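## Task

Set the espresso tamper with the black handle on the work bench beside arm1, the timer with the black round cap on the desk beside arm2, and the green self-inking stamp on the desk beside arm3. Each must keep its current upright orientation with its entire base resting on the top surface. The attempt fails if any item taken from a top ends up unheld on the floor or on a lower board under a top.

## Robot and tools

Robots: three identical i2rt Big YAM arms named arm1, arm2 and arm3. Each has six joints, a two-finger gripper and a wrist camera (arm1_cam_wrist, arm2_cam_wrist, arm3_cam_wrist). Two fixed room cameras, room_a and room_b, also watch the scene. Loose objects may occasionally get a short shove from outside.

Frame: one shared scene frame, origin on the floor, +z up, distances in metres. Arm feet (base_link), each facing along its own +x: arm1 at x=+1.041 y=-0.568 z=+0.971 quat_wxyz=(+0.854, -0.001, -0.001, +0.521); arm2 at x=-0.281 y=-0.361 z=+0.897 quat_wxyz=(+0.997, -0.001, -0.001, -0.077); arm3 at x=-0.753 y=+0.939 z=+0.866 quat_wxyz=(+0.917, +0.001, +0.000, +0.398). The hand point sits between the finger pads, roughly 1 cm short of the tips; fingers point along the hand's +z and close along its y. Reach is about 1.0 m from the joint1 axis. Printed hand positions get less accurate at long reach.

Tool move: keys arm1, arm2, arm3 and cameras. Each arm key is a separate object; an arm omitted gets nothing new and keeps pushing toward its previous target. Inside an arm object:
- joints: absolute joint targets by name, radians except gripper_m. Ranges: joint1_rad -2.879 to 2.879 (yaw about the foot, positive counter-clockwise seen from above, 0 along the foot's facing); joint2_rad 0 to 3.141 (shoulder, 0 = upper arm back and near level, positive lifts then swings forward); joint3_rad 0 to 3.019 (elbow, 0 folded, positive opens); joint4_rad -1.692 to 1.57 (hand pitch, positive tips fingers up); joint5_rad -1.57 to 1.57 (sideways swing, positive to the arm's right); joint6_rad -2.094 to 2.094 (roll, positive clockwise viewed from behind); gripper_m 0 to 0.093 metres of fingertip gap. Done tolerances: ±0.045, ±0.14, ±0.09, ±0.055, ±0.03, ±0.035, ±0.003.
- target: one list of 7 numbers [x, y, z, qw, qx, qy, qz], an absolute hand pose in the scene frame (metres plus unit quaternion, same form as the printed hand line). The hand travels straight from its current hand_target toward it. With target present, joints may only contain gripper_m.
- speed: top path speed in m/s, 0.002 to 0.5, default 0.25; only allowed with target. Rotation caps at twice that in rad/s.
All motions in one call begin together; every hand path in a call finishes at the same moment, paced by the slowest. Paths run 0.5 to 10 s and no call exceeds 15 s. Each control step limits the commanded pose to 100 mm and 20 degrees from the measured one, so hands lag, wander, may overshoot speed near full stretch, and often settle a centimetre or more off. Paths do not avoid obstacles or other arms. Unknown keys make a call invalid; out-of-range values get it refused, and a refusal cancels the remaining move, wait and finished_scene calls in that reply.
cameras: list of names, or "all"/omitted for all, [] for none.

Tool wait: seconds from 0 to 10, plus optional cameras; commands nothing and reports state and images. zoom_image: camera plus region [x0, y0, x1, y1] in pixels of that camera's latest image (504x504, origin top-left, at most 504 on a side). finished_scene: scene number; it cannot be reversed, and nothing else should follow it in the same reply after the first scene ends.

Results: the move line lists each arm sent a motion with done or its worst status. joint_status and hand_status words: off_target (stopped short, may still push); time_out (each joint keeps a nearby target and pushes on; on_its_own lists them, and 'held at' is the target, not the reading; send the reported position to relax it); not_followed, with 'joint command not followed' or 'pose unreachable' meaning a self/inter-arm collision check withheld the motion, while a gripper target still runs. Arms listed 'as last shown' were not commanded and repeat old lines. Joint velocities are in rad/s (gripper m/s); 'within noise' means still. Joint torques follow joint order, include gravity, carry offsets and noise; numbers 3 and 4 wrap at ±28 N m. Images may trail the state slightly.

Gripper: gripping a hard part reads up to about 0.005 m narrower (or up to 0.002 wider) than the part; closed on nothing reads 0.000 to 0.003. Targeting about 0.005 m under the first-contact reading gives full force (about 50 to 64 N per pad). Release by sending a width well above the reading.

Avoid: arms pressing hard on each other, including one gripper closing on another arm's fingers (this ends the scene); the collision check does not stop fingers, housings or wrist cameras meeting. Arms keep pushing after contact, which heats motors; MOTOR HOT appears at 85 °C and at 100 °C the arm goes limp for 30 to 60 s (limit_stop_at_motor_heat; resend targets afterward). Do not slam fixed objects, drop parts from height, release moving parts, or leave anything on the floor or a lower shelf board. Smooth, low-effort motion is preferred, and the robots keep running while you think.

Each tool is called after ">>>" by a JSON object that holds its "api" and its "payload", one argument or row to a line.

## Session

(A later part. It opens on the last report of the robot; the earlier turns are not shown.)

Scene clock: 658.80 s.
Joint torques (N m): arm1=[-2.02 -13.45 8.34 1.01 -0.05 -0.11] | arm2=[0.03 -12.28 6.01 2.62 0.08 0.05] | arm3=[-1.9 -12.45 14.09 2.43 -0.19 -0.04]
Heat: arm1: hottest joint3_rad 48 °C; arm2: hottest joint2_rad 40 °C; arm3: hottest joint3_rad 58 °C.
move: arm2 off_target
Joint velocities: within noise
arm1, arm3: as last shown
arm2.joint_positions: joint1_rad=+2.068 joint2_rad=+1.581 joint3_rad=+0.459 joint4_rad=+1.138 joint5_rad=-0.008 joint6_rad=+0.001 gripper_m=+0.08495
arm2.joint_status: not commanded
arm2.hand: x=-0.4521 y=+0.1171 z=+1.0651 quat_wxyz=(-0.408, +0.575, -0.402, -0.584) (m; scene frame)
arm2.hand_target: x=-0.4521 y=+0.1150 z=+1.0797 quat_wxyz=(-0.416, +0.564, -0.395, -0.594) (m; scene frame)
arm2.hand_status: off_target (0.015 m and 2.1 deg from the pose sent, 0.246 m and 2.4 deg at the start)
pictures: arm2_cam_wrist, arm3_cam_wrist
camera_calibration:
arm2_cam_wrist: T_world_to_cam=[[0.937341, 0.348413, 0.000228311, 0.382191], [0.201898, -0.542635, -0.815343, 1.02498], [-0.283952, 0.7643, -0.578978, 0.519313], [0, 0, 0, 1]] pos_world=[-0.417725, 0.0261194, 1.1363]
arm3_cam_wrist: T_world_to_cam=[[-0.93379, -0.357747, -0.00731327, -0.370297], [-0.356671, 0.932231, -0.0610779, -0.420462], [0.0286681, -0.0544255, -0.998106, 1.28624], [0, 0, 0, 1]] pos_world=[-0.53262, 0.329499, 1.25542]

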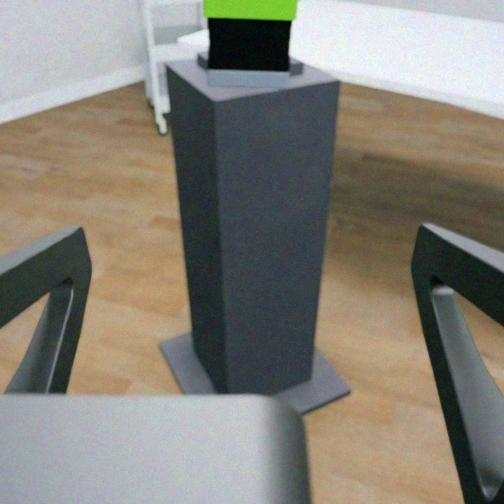

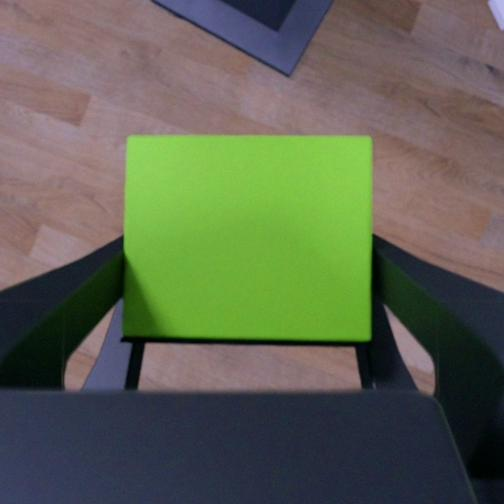

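>>> {"api": "move", "payload": {
  "arm3": {"target":[-0.565,0.425,1.23,0.3078,0.5285,0.7618,-0.2135],"speed":0.3},
  "cameras": ["arm3_cam_wrist"]
}}

>>> {"api": "move", "payload": {
  "arm3": {"joints":{"joint1_rad":0.352}},
  "cameras": ["arm3_cam_wrist","room_a","room_b"]
}}

Scene clock: 671.03 s.
Joint torques (N m): arm1=[-2.08 -13.45 8.32 1.02 -0.05 -0.11] | arm2=[-0.03 -12.69 5.97 2.59 0.06 0.05] | arm3=[-1.2 -8.23 9.39 1.61 0.08 0.05]
Heat: arm1: hottest joint3_rad 47 °C; arm2: hottest joint2_rad 40 °C; arm3: hottest joint3_rad 58 °C.
move: arm3 done
Joint velocities: within noise
arm1: as last shown
arm2.joint_positions: joint1_rad=+2.068 joint2_rad=+1.581 joint3_rad=+0.459 joint4_rad=+1.138 joint5_rad=-0.007 joint6_rad=+0.001 gripper_m=+0.08495
arm2.joint_status: not commanded
arm2.hand: x=-0.4520 y=+0.1171 z=+1.0651 quat_wxyz=(-0.408, +0.575, -0.402, -0.584) (m; scene frame)
arm2.hand_target: x=-0.4520 y=+0.1150 z=+1.0797 quat_wxyz=(-0.416, +0.564, -0.395, -0.594) (m; scene frame)
arm2.hand_status: not commanded
arm3.joint_positions: joint1_rad=-2.044 joint2_rad=+1.314 joint3_rad=+1.392 joint4_rad=-0.873 joint5_rad=-0.011 joint6_rad=-0.010 gripper_m=+0.05208
arm3.joint_status: not commanded
arm3.hand: x=-0.5663 y=+0.4254 z=+1.2312 quat_wxyz=(-0.310, -0.527, -0.762, +0.215) (m; scene frame)
arm3.hand_target: x=-0.5650 y=+0.4251 z=+1.2301 quat_wxyz=(-0.308, -0.529, -0.762, +0.214) (m; scene frame)
arm3.hand_status: done (0.002 m and 0.3 deg from the pose sent, 0.144 m and 4.6 deg at the start)
pictures: arm3_cam_wrist
camera_calibration:
arm3_cam_wrist: T_world_to_cam=[[-0.933879, -0.357559, -0.00467462, -0.370839], [-0.353135, 0.924224, -0.145274, -0.410678], [0.0562645, -0.134018, -0.98938, 1.43171], [0, 0, 0, 1]] pos_world=[-0.571898, 0.438837, 1.35511]

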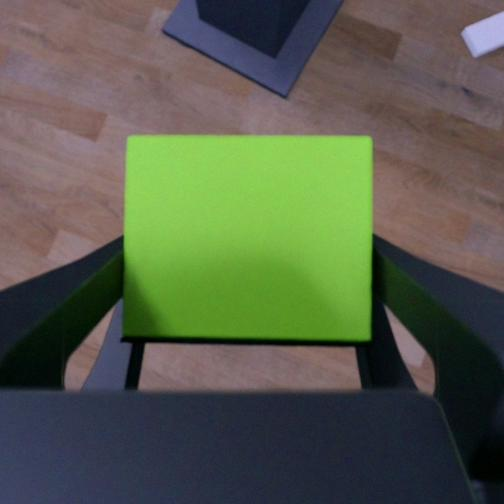

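Scene clock: 673.27 s.
Joint torques (N m): arm1=[-2.02 -13.45 8.31 1.02 -0.05 -0.11] | arm2=[0.26 -12.4 5.98 2.63 0.07 0.02] | arm3=[-1.14 -10.58 9.36 1.58 -0.07 0.05]
Heat: arm1: hottest joint3_rad 47 °C; arm2: hottest joint2_rad 40 °C; arm3: hottest joint3_rad 58 °C.
move: arm3 done
Joint velocities: within noise
arm1, arm2: as last shown
arm3.joint_positions: joint1_rad=+0.352 joint2_rad=+1.341 joint3_rad=+1.392 joint4_rad=-0.873 joint5_rad=-0.008 joint6_rad=-0.010 gripper_m=+0.05211
arm3.joint_status: all done
arm3.hand: x=-0.5388 y=+1.4474 z=+1.2194 quat_wxyz=(-0.304, +0.519, -0.772, -0.205) (m; scene frame)
arm3.hand_target: x=-0.5405 y=+1.4423 z=+1.2322 quat_wxyz=(-0.312, +0.515, -0.770, -0.211) (m; scene frame)
arm3.hand_status: not commanded
pictures: arm3_cam_wrist, room_a, room_b
camera_calibration:
arm3_cam_wrist: T_world_to_cam=[[0.928254, -0.371887, -0.0066554, 1.04664], [-0.36984, -0.92095, -0.122755, 1.28691], [0.0395218, 0.11641, -0.992415, 1.18758], [0, 0, 0, 1]] pos_world=[-0.542531, 1.43617, 1.34351]

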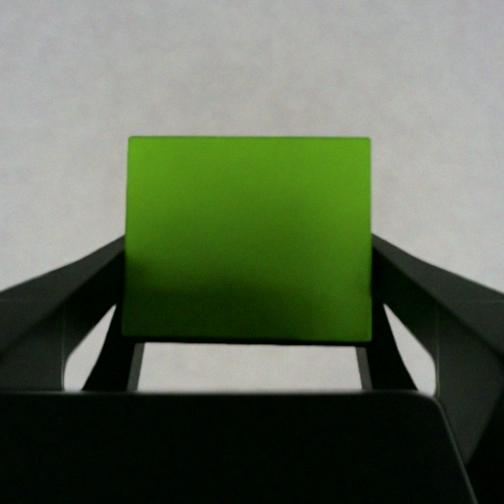

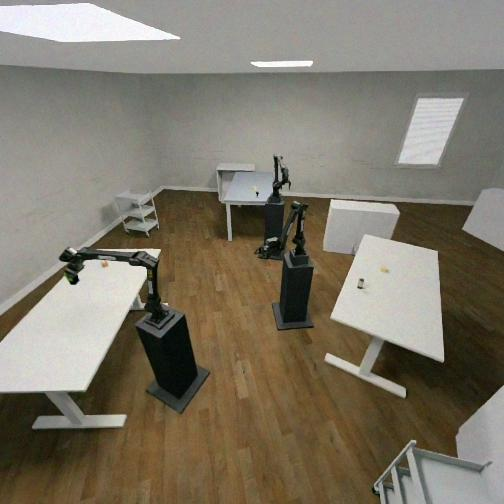

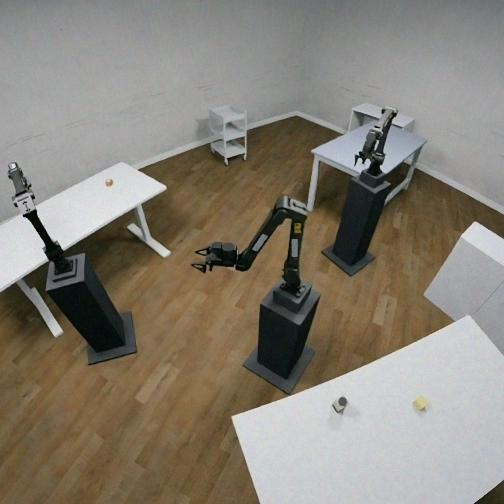

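>>> {"api": "move", "payload": {
  "arm3": {"target":[-0.542,1.447,0.905,0.2989,-0.5153,0.7785,0.1978],"speed":0.25},
  "cameras": ["room_a"]
}}

>>> {"api": "zoom_image", "payload": {
  "camera": "room_a",
  "region": [50, 230, 170, 350]
}}

>>> {"api": "move", "payload": {
  "arm3": {"target":[-0.542,1.450,0.882,0.2989,-0.5153,0.7785,0.1978],"speed":0.1},
  "cameras": ["room_a"]
}}

>>> {"api": "zoom_image", "payload": {
  "camera": "room_a",
  "region": [50, 230, 170, 350]
}}

Scene clock: 686.47 s.
Joint torques (N m): arm1=[-2.02 -13.45 8.32 1.01 -0.05 -0.11] | arm2=[0.91 -12.1 6 2.62 0.07 0.03] | arm3=[-0.5 -10.23 6.75 2.62 0.09 0.09]
Heat: arm1: hottest joint3_rad 47 °C; arm2: hottest joint2_rad 40 °C; arm3: hottest joint3_rad 57 °C.
move: arm3 done
Joint velocities: within noise
arm1.joint_positions: joint1_rad=+1.908 joint2_rad=+1.335 joint3_rad=+1.236 joint4_rad=-0.721 joint5_rad=+0.005 joint6_rad=+0.012 gripper_m=+0.08493
arm1.joint_status: not commanded
arm1.hand: x=+0.4968 y=-0.4906 z=+1.2650 quat_wxyz=(-0.025, +0.928, -0.071, -0.365) (m; scene frame)
arm1.hand_target: x=+0.5000 y=-0.4871 z=+1.2601 quat_wxyz=(-0.027, +0.931, -0.069, -0.358) (m; scene frame)
arm1.hand_status: not commanded
arm2: as last shown
arm3.joint_positions: joint1_rad=+0.352 joint2_rad=+1.660 joint3_rad=+0.835 joint4_rad=-0.043 joint5_rad=+0.005 joint6_rad=-0.001 gripper_m=+0.05211
arm3.joint_status: not commanded
arm3.hand: x=-0.5408 y=+1.4389 z=+0.8987 quat_wxyz=(-0.288, +0.518, -0.783, -0.190) (m; scene frame)
arm3.hand_target: x=-0.5420 y=+1.4468 z=+0.9051 quat_wxyz=(-0.299, +0.515, -0.779, -0.198) (m; scene frame)
arm3.hand_status: done (0.010 m and 1.7 deg from the pose sent, 0.314 m and 1.3 deg at the start)
pictures: room_a

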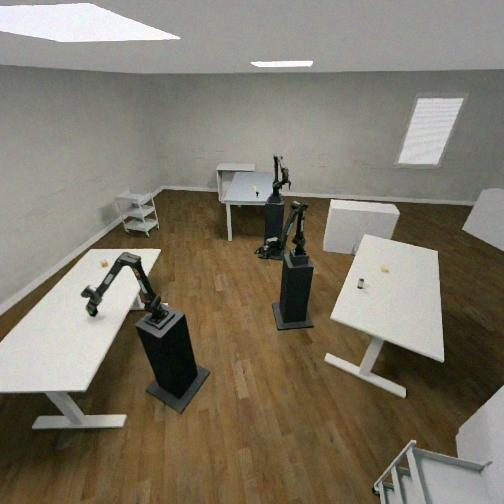

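Scaled by 4.200 from the camera's 504x504 image, which has a finer 720x720 frame.

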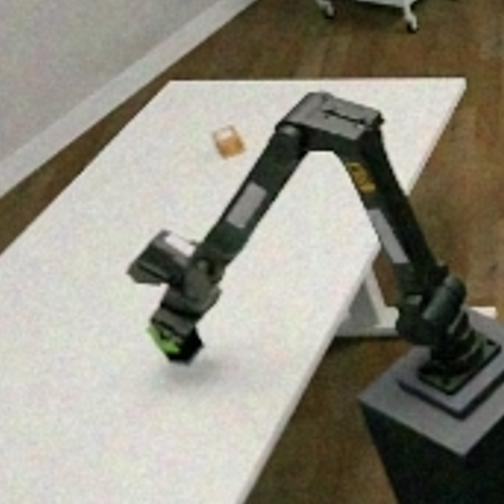

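Scene clock: 687.63 s.
Joint torques (N m): arm1=[-2.08 -13.39 8.29 1.02 -0.05 -0.11] | arm2=[0.79 -12.1 5.97 2.92 0.09 0.05] | arm3=[-0.38 -9.99 6 2.61 0.07 0.09]
Heat: arm1: hottest joint3_rad 47 °C; arm2: hottest joint2_rad 40 °C; arm3: hottest joint3_rad 57 °C.
move: arm3 done
Joint velocities: within noise
arm1, arm2: as last shown
arm3.joint_positions: joint1_rad=+0.354 joint2_rad=+1.713 joint3_rad=+0.835 joint4_rad=+0.024 joint5_rad=+0.007 joint6_rad=+0.001 gripper_m=+0.05211
arm3.joint_status: not commanded
arm3.hand: x=-0.5387 y=+1.4456 z=+0.8821 quat_wxyz=(-0.294, +0.516, -0.781, -0.193) (m; scene frame)
arm3.hand_target: x=-0.5419 y=+1.4499 z=+0.8821 quat_wxyz=(-0.299, +0.515, -0.779, -0.198) (m; scene frame)
arm3.hand_status: done (0.005 m and 0.8 deg from the pose sent, 0.020 m and 1.7 deg at the start)
pictures: room_a

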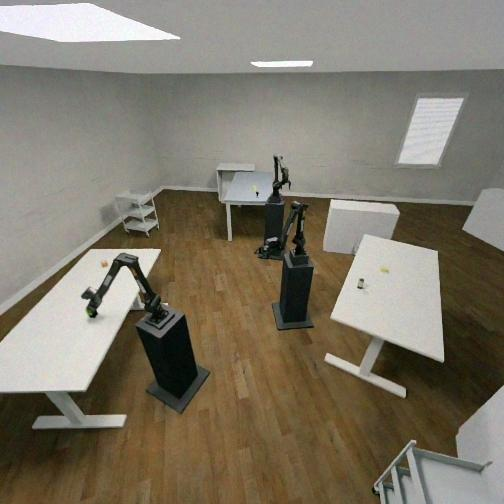

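Scaled by 4.200 from the camera's 504x504 image, which has a finer 720x720 frame.

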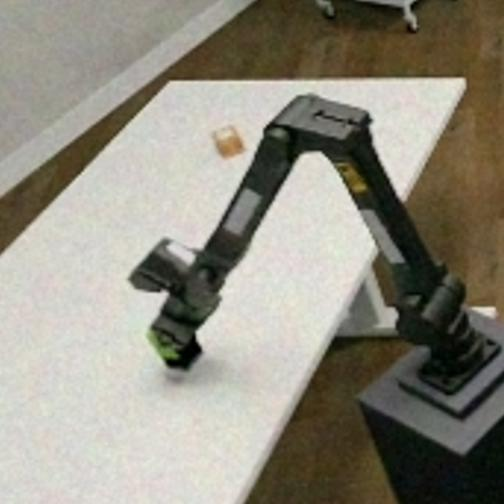

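>>> {"api": "move", "payload": {
  "arm3": {"target":[-0.542,1.447,0.862,0.2886,-0.5178,0.7824,0.1910],"speed":0.08},
  "cameras": []
}}

>>> {"api": "move", "payload": {
  "arm3": {"target":[-0.542,1.447,0.854,0.2886,-0.5178,0.7824,0.1910],"speed":0.04},
  "cameras": ["room_a","arm3_cam_wrist"]
}}

>>> {"api": "zoom_image", "payload": {
  "camera": "room_a",
  "region": [50, 230, 170, 350]
}}

Scene clock: 701.50 s.
Joint torques (N m): arm1=[-2.08 -13.45 8.32 1.01 -0.05 -0.11] | arm2=[0.73 -12.63 6.08 2.76 0.09 0.01] | arm3=[-0.73 -9.88 5.56 2.5 -0.01 0.05]
Heat: arm1: hottest joint3_rad 46 °C; arm2: hottest joint2_rad 40 °C; arm3: hottest joint3_rad 56 °C.
move: arm3 done
Joint velocities: within noise
arm1, arm2: as last shown
arm3.joint_positions: joint1_rad=+0.354 joint2_rad=+1.753 joint3_rad=+0.835 joint4_rad=+0.041 joint5_rad=+0.007 joint6_rad=+0.001 gripper_m=+0.05211
arm3.joint_status: not commanded
arm3.hand: x=-0.5395 y=+1.4440 z=+0.8635 quat_wxyz=(-0.285, +0.519, -0.784, -0.187) (m; scene frame)
arm3.hand_target: x=-0.5419 y=+1.4469 z=+0.8621 quat_wxyz=(-0.289, +0.518, -0.782, -0.191) (m; scene frame)
arm3.hand_status: done (0.004 m and 0.7 deg from the pose sent, 0.020 m and 0.7 deg at the start)
pictures: none
No camera images: "cameras" was empty.

Scene clock: 702.47 s.
Joint torques (N m): arm1=[-1.96 -13.51 8.32 1.01 -0.05 -0.11] | arm2=[0.26 -12.45 5.97 2.61 0.11 0.03] | arm3=[-0.67 -9.99 5.45 2.5 0.01 0.06]
Heat: arm1: hottest joint3_rad 46 °C; arm2: hottest joint2_rad 40 °C; arm3: hottest joint3_rad 55 °C.
move: arm3 done
Joint velocities: within noise
arm1, arm2: as last shown
arm3.joint_positions: joint1_rad=+0.354 joint2_rad=+1.769 joint3_rad=+0.832 joint4_rad=+0.065 joint5_rad=+0.007 joint6_rad=+0.002 gripper_m=+0.05211
arm3.joint_status: not commanded
arm3.hand: x=-0.5392 y=+1.4448 z=+0.8578 quat_wxyz=(-0.287, +0.518, -0.784, -0.188) (m; scene frame)
arm3.hand_target: x=-0.5419 y=+1.4469 z=+0.8542 quat_wxyz=(-0.289, +0.518, -0.782, -0.191) (m; scene frame)
arm3.hand_status: done (0.005 m and 0.4 deg from the pose sent, 0.010 m and 0.7 deg at the start)
pictures: arm3_cam_wrist, room_a
camera_calibration:
arm3_cam_wrist: T_world_to_cam=[[0.921728, -0.38782, -0.00351545, 1.06043], [-0.387016, -0.919152, -0.0733389, 1.18579], [0.0252111, 0.0689591, -0.997301, 0.894137], [0, 0, 0, 1]] pos_world=[-0.541048, 1.43952, 0.982416]

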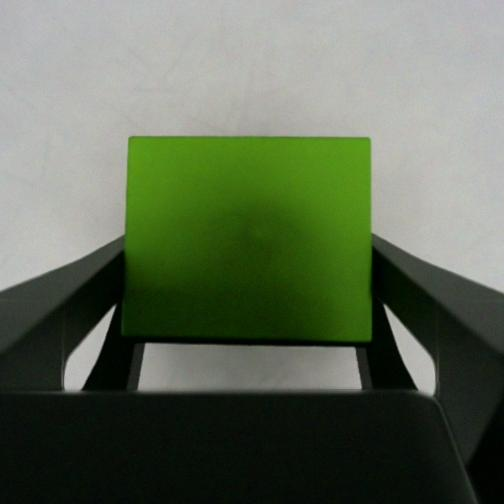

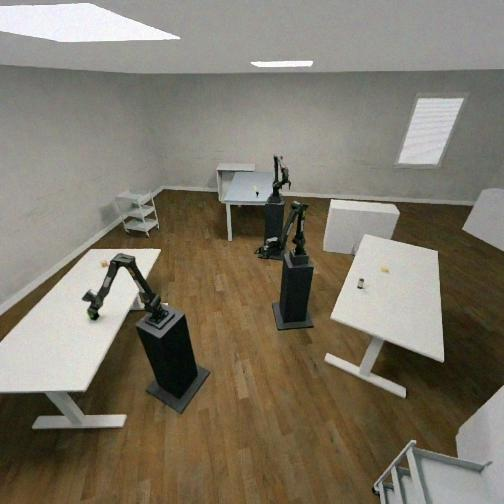

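Scaled by 4.200 from the camera's 504x504 image, which has a finer 720x720 frame.

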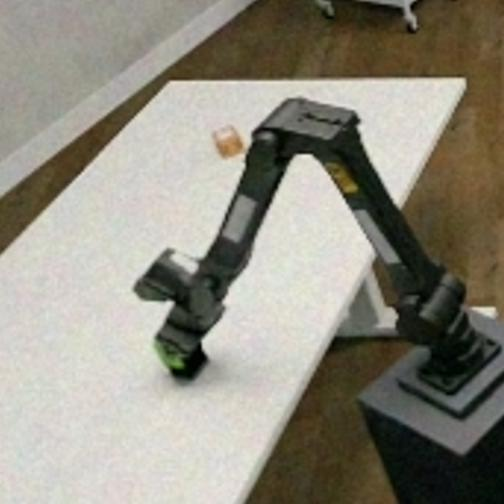

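>>> {"api": "move", "payload": {
  "arm3": {"target":[-0.542,1.447,0.847,0.2886,-0.5178,0.7824,0.1910],"speed":0.04},
  "cameras": []
}}

>>> {"api": "move", "payload": {
  "arm3": {"target":[-0.542,1.447,0.841,0.2886,-0.5178,0.7824,0.1910],"speed":0.04},
  "cameras": ["room_a"]
}}

>>> {"api": "zoom_image", "payload": {
  "camera": "room_a",
  "region": [50, 230, 170, 350]
}}

Scene clock: 711.43 s.
Joint torques (N m): arm1=[-2.02 -13.45 8.32 1.01 -0.05 -0.11] | arm2=[0.38 -12.28 6.08 2.66 0.06 0.06] | arm3=[-0.79 -9.41 5.23 2.32 0 0.07]
Heat: arm1: hottest joint3_rad 46 °C; arm2: hottest joint2_rad 39 °C; arm3: hottest joint3_rad 55 °C.
move: arm3 off_target
Joint velocities: within noise
arm1, arm2: as last shown
arm3.joint_positions: joint1_rad=+0.354 joint2_rad=+1.778 joint3_rad=+0.832 joint4_rad=+0.089 joint5_rad=+0.007 joint6_rad=+0.002 gripper_m=+0.05211
arm3.joint_status: not commanded
arm3.hand: x=-0.5379 y=+1.4478 z=+0.8571 quat_wxyz=(-0.293, +0.516, -0.781, -0.192) (m; scene frame)
arm3.hand_target: x=-0.5420 y=+1.4468 z=+0.8473 quat_wxyz=(-0.289, +0.518, -0.782, -0.191) (m; scene frame)
arm3.hand_status: off_target (0.011 m and 0.5 deg from the pose sent, 0.011 m and 0.4 deg at the start)
pictures: none
No camera images: "cameras" was empty.

Scene clock: 712.40 s.
Joint torques (N m): arm1=[-2.08 -13.45 8.29 1.01 -0.04 -0.11] | arm2=[0.62 -12.63 5.97 2.76 0.07 -0.01] | arm3=[-0.67 -8.7 5.08 2.22 -0.01 0.07]
Heat: arm1: hottest joint3_rad 46 °C; arm2: hottest joint2_rad 39 °C; arm3: hottest joint3_rad 55 °C.
move: arm3 off_target
Joint velocities: within noise
arm1, arm2: as last shown
arm3.joint_positions: joint1_rad=+0.354 joint2_rad=+1.785 joint3_rad=+0.832 joint4_rad=+0.108 joint5_rad=+0.007 joint6_rad=+0.002 gripper_m=+0.05211
arm3.joint_status: not commanded
arm3.hand: x=-0.5369 y=+1.4502 z=+0.8564 quat_wxyz=(-0.297, +0.515, -0.780, -0.196) (m; scene frame)
arm3.hand_target: x=-0.5420 y=+1.4466 z=+0.8414 quat_wxyz=(-0.289, +0.518, -0.782, -0.191) (m; scene frame)
arm3.hand_status: off_target (0.017 m and 1.2 deg from the pose sent, 0.017 m and 0.5 deg at the start)
pictures: room_a

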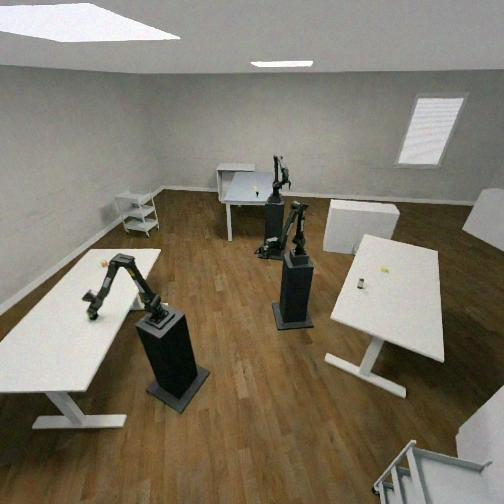

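Scaled by 4.200 from the camera's 504x504 image, which has a finer 720x720 frame.

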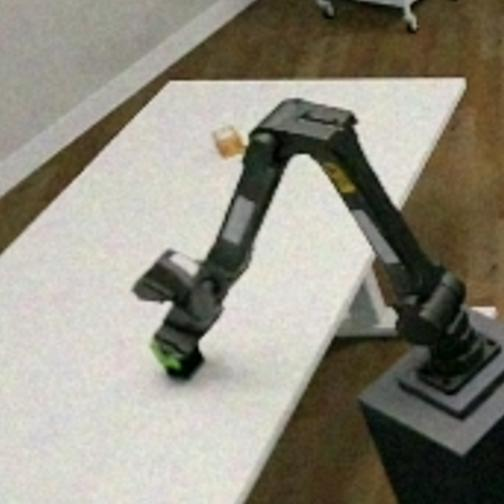

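>>> {"api": "move", "payload": {
  "arm3": {"target":[-0.542,1.447,0.848,0.2852,-0.5186,0.7836,0.1888],"speed":0.04},
  "cameras": []
}}

>>> {"api": "move", "payload": {
  "arm3": {"joints":{"gripper_m":0.062}},
  "cameras": ["arm3_cam_wrist"]
}}

>>> {"api": "move", "payload": {
  "arm3": {"joints":{"gripper_m":0.093}},
  "cameras": ["arm3_cam_wrist"]
}}

>>> {"api": "move", "payload": {
  "arm3": {"target":[-0.575,1.37,0.98,0.2852,-0.5186,0.7836,0.1888],"speed":0.25}
}}

>>> {"api": "zoom_image", "payload": {
  "camera": "room_a",
  "region": [50, 230, 170, 350]
}}

>>> {"api": "zoom_image", "payload": {
  "camera": "room_a",
  "region": [220, 150, 420, 350]
}}

Scene clock: 726.97 s.
Joint torques (N m): arm1=[-2.08 -13.39 8.31 1.02 -0.05 -0.11] | arm2=[-0.32 -12.16 5.94 2.67 0.09 0.03] | arm3=[-0.73 -10.05 5.65 0.92 -0.01 0.05]
Heat: arm1: hottest joint3_rad 46 °C; arm2: hottest joint2_rad 39 °C; arm3: hottest joint3_rad 53 °C.
move: arm3 done
Joint velocities: within noise
arm1: as last shown
arm2.joint_positions: joint1_rad=+2.068 joint2_rad=+1.581 joint3_rad=+0.459 joint4_rad=+1.138 joint5_rad=-0.007 joint6_rad=+0.001 gripper_m=+0.08495
arm2.joint_status: not commanded
arm2.hand: x=-0.4520 y=+0.1171 z=+1.0651 quat_wxyz=(-0.408, +0.575, -0.402, -0.584) (m; scene frame)
arm2.hand_target: x=-0.4520 y=+0.1150 z=+1.0797 quat_wxyz=(-0.416, +0.564, -0.395, -0.594) (m; scene frame)
arm2.hand_status: not commanded
arm3.joint_positions: joint1_rad=+0.354 joint2_rad=+1.785 joint3_rad=+0.832 joint4_rad=+0.106 joint5_rad=+0.007 joint6_rad=+0.002 gripper_m=+0.05211
arm3.joint_status: not commanded
arm3.hand: x=-0.5371 y=+1.4498 z=+0.8560 quat_wxyz=(-0.296, +0.515, -0.780, -0.195) (m; scene frame)
arm3.hand_target: x=-0.5419 y=+1.4469 z=+0.8481 quat_wxyz=(-0.285, +0.519, -0.784, -0.189) (m; scene frame)
arm3.hand_status: done (0.010 m and 1.6 deg from the pose sent, 0.010 m and 1.7 deg at the start)
pictures: none
No camera images: "cameras" was empty.

Scene clock: 727.53 s.
Joint torques (N m): arm1=[-2.02 -13.45 8.32 1.01 -0.05 -0.11] | arm2=[0.56 -13.1 6.02 2.58 0.06 0.07] | arm3=[-0.56 -10.23 5.61 1.37 0.01 0.05]
Heat: arm1: hottest joint3_rad 46 °C; arm2: hottest joint2_rad 39 °C; arm3: hottest joint3_rad 53 °C.
move: arm3 done
Joint velocities: within noise
arm1, arm2: as last shown
arm3.joint_positions: joint1_rad=+0.354 joint2_rad=+1.786 joint3_rad=+0.832 joint4_rad=+0.095 joint5_rad=+0.007 joint6_rad=+0.003 gripper_m=+0.06191
arm3.joint_status: all done
arm3.hand: x=-0.5378 y=+1.4479 z=+0.8539 quat_wxyz=(-0.292, +0.516, -0.782, -0.192) (m; scene frame)
arm3.hand_target: x=-0.5419 y=+1.4469 z=+0.8481 quat_wxyz=(-0.285, +0.519, -0.784, -0.189) (m; scene frame)
arm3.hand_status: not commanded
pictures: arm3_cam_wrist
camera_calibration:
arm3_cam_wrist: T_world_to_cam=[[0.921394, -0.388607, -0.00426577, 1.06204], [-0.387477, -0.917759, -0.0870574, 1.19832], [0.0299162, 0.081867, -0.996194, 0.872784], [0, 0, 0, 1]] pos_world=[-0.540345, 1.44103, 0.978315]

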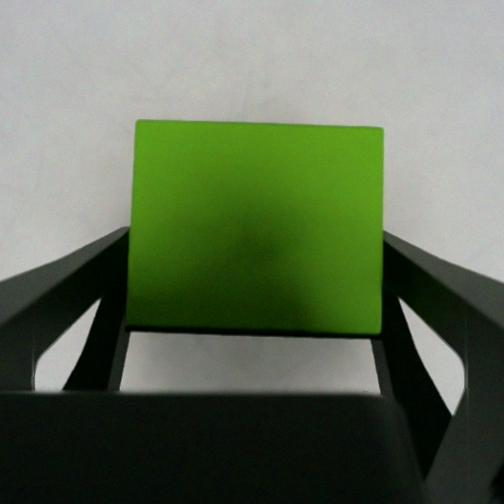

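Scene clock: 728.17 s.
Joint torques (N m): arm1=[-2.02 -13.45 8.29 1.01 -0.05 -0.11] | arm2=[0.79 -12.63 5.94 2.52 0.03 0.02] | arm3=[-0.79 -10.17 5.6 1.37 0 0.06]
Heat: arm1: hottest joint3_rad 46 °C; arm2: hottest joint2_rad 39 °C; arm3: hottest joint3_rad 53 °C.
move: arm3 done
Joint velocities: within noise
arm1.joint_positions: joint1_rad=+1.908 joint2_rad=+1.335 joint3_rad=+1.236 joint4_rad=-0.721 joint5_rad=+0.005 joint6_rad=+0.012 gripper_m=+0.08493
arm1.joint_status: not commanded
arm1.hand: x=+0.4968 y=-0.4906 z=+1.2650 quat_wxyz=(-0.025, +0.928, -0.071, -0.365) (m; scene frame)
arm1.hand_target: x=+0.5000 y=-0.4871 z=+1.2601 quat_wxyz=(-0.027, +0.931, -0.069, -0.358) (m; scene frame)
arm1.hand_status: not commanded
arm2: as last shown
arm3.joint_positions: joint1_rad=+0.354 joint2_rad=+1.786 joint3_rad=+0.832 joint4_rad=+0.095 joint5_rad=+0.007 joint6_rad=+0.003 gripper_m=+0.09285
arm3.joint_status: all done
arm3.hand: x=-0.5378 y=+1.4479 z=+0.8539 quat_wxyz=(-0.292, +0.516, -0.782, -0.192) (m; scene frame)
arm3.hand_target: x=-0.5419 y=+1.4469 z=+0.8481 quat_wxyz=(-0.285, +0.519, -0.784, -0.189) (m; scene frame)
arm3.hand_status: not commanded
pictures: arm3_cam_wrist
camera_calibration:
arm3_cam_wrist: T_world_to_cam=[[0.921394, -0.388607, -0.00426577, 1.06204], [-0.387477, -0.917759, -0.0870574, 1.19832], [0.0299162, 0.081867, -0.996194, 0.872784], [0, 0, 0, 1]] pos_world=[-0.540345, 1.44103, 0.978315]

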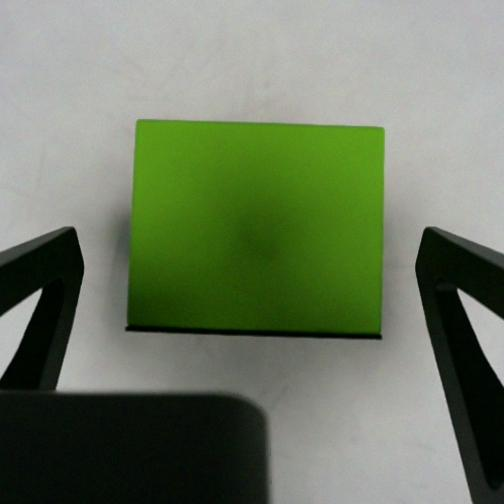

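Scene clock: 729.70 s.
Joint torques (N m): arm1=[-2.08 -13.45 8.32 1.01 -0.05 -0.11] | arm2=[0.5 -12.16 5.94 2.65 0.02 0.01] | arm3=[-0.38 -7.3 7.38 1.36 0.08 0.07]
Heat: arm1: hottest joint3_rad 46 °C; arm2: hottest joint2_rad 39 °C; arm3: hottest joint3_rad 53 °C.
move: arm3 done
Joint velocities: within noise
arm1, arm2: as last shown
arm3.joint_positions: joint1_rad=+0.356 joint2_rad=+1.318 joint3_rad=+0.726 joint4_rad=-0.283 joint5_rad=+0.008 joint6_rad=+0.003 gripper_m=+0.09293
arm3.joint_status: not commanded
arm3.hand: x=-0.5703 y=+1.3708 z=+0.9775 quat_wxyz=(-0.285, +0.518, -0.784, -0.188) (m; scene frame)
arm3.hand_target: x=-0.5748 y=+1.3700 z=+0.9800 quat_wxyz=(-0.285, +0.519, -0.784, -0.189) (m; scene frame)
arm3.hand_status: done (0.005 m and 0.2 deg from the pose sent, 0.153 m and 0.9 deg at the start)
pictures: arm1_cam_wrist, arm2_cam_wrist, arm3_cam_wrist, room_a, room_b
camera_calibration:
arm1_cam_wrist: T_world_to_cam=[[0.152747, 0.98825, 0.00548877, 0.40117], [0.980651, -0.150879, -0.124732, -0.401328], [-0.122439, 0.024435, -0.992175, 1.45104], [0, 0, 0, 1]] pos_world=[0.509949, -0.492465, 1.38743]
arm2_cam_wrist: T_world_to_cam=[[0.937469, 0.348069, 0.000255321, 0.382128], [0.201721, -0.542706, -0.81534, 1.02489], [-0.283656, 0.764407, -0.578983, 0.519468], [0, 0, 0, 1]] pos_world=[-0.417624, 0.0261196, 1.1363]
arm3_cam_wrist: T_world_to_cam=[[0.921532, -0.388283, -0.00386091, 1.06178], [-0.387584, -0.919176, -0.0699591, 1.1109], [0.0236151, 0.065966, -0.997542, 1.02271], [0, 0, 0, 1]] pos_world=[-0.57205, 1.36592, 1.10202]

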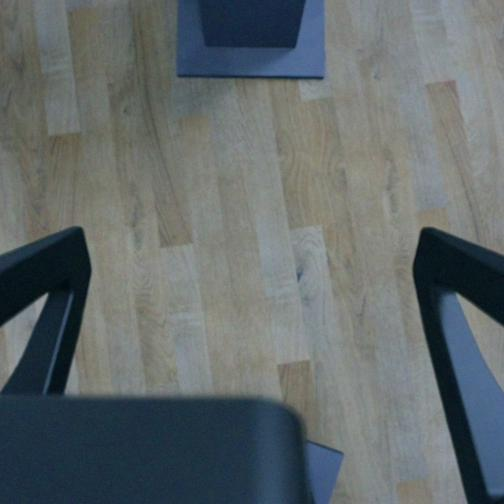

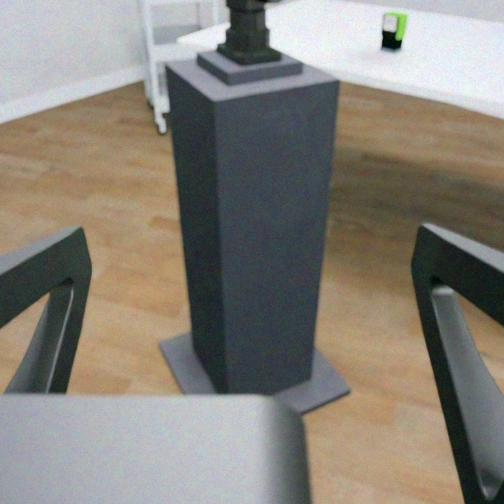

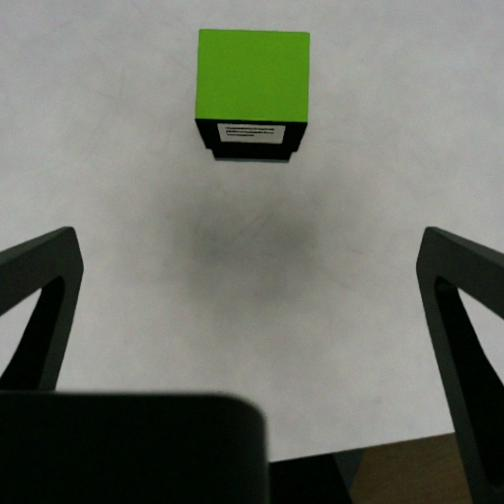

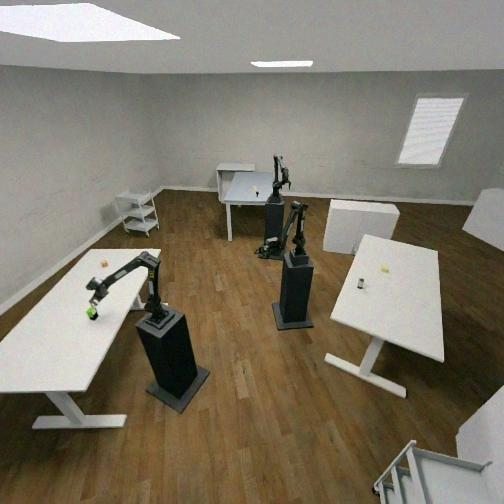

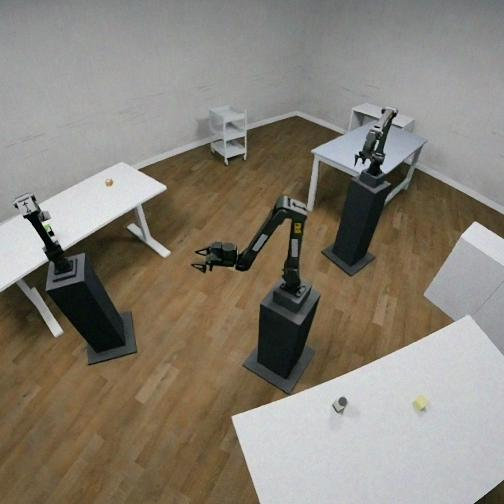

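Scaled by 4.200 from the camera's 504x504 image, which has a finer 720x720 frame.

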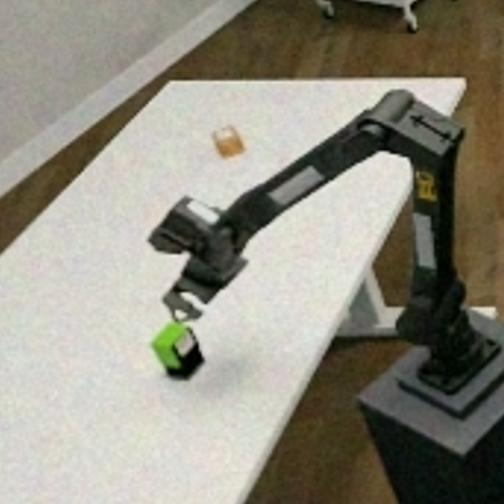

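Scaled by 2.520 from the camera's 504x504 image, which has a finer 720x720 frame.

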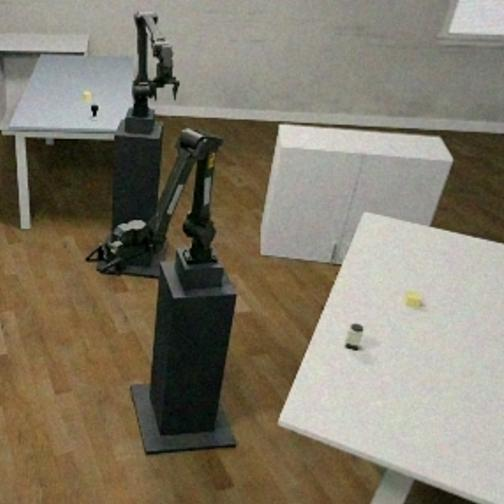

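>>> {"api": "finished_scene", "payload": {
  "scene": 2
}}

The scene is finished: the task was done.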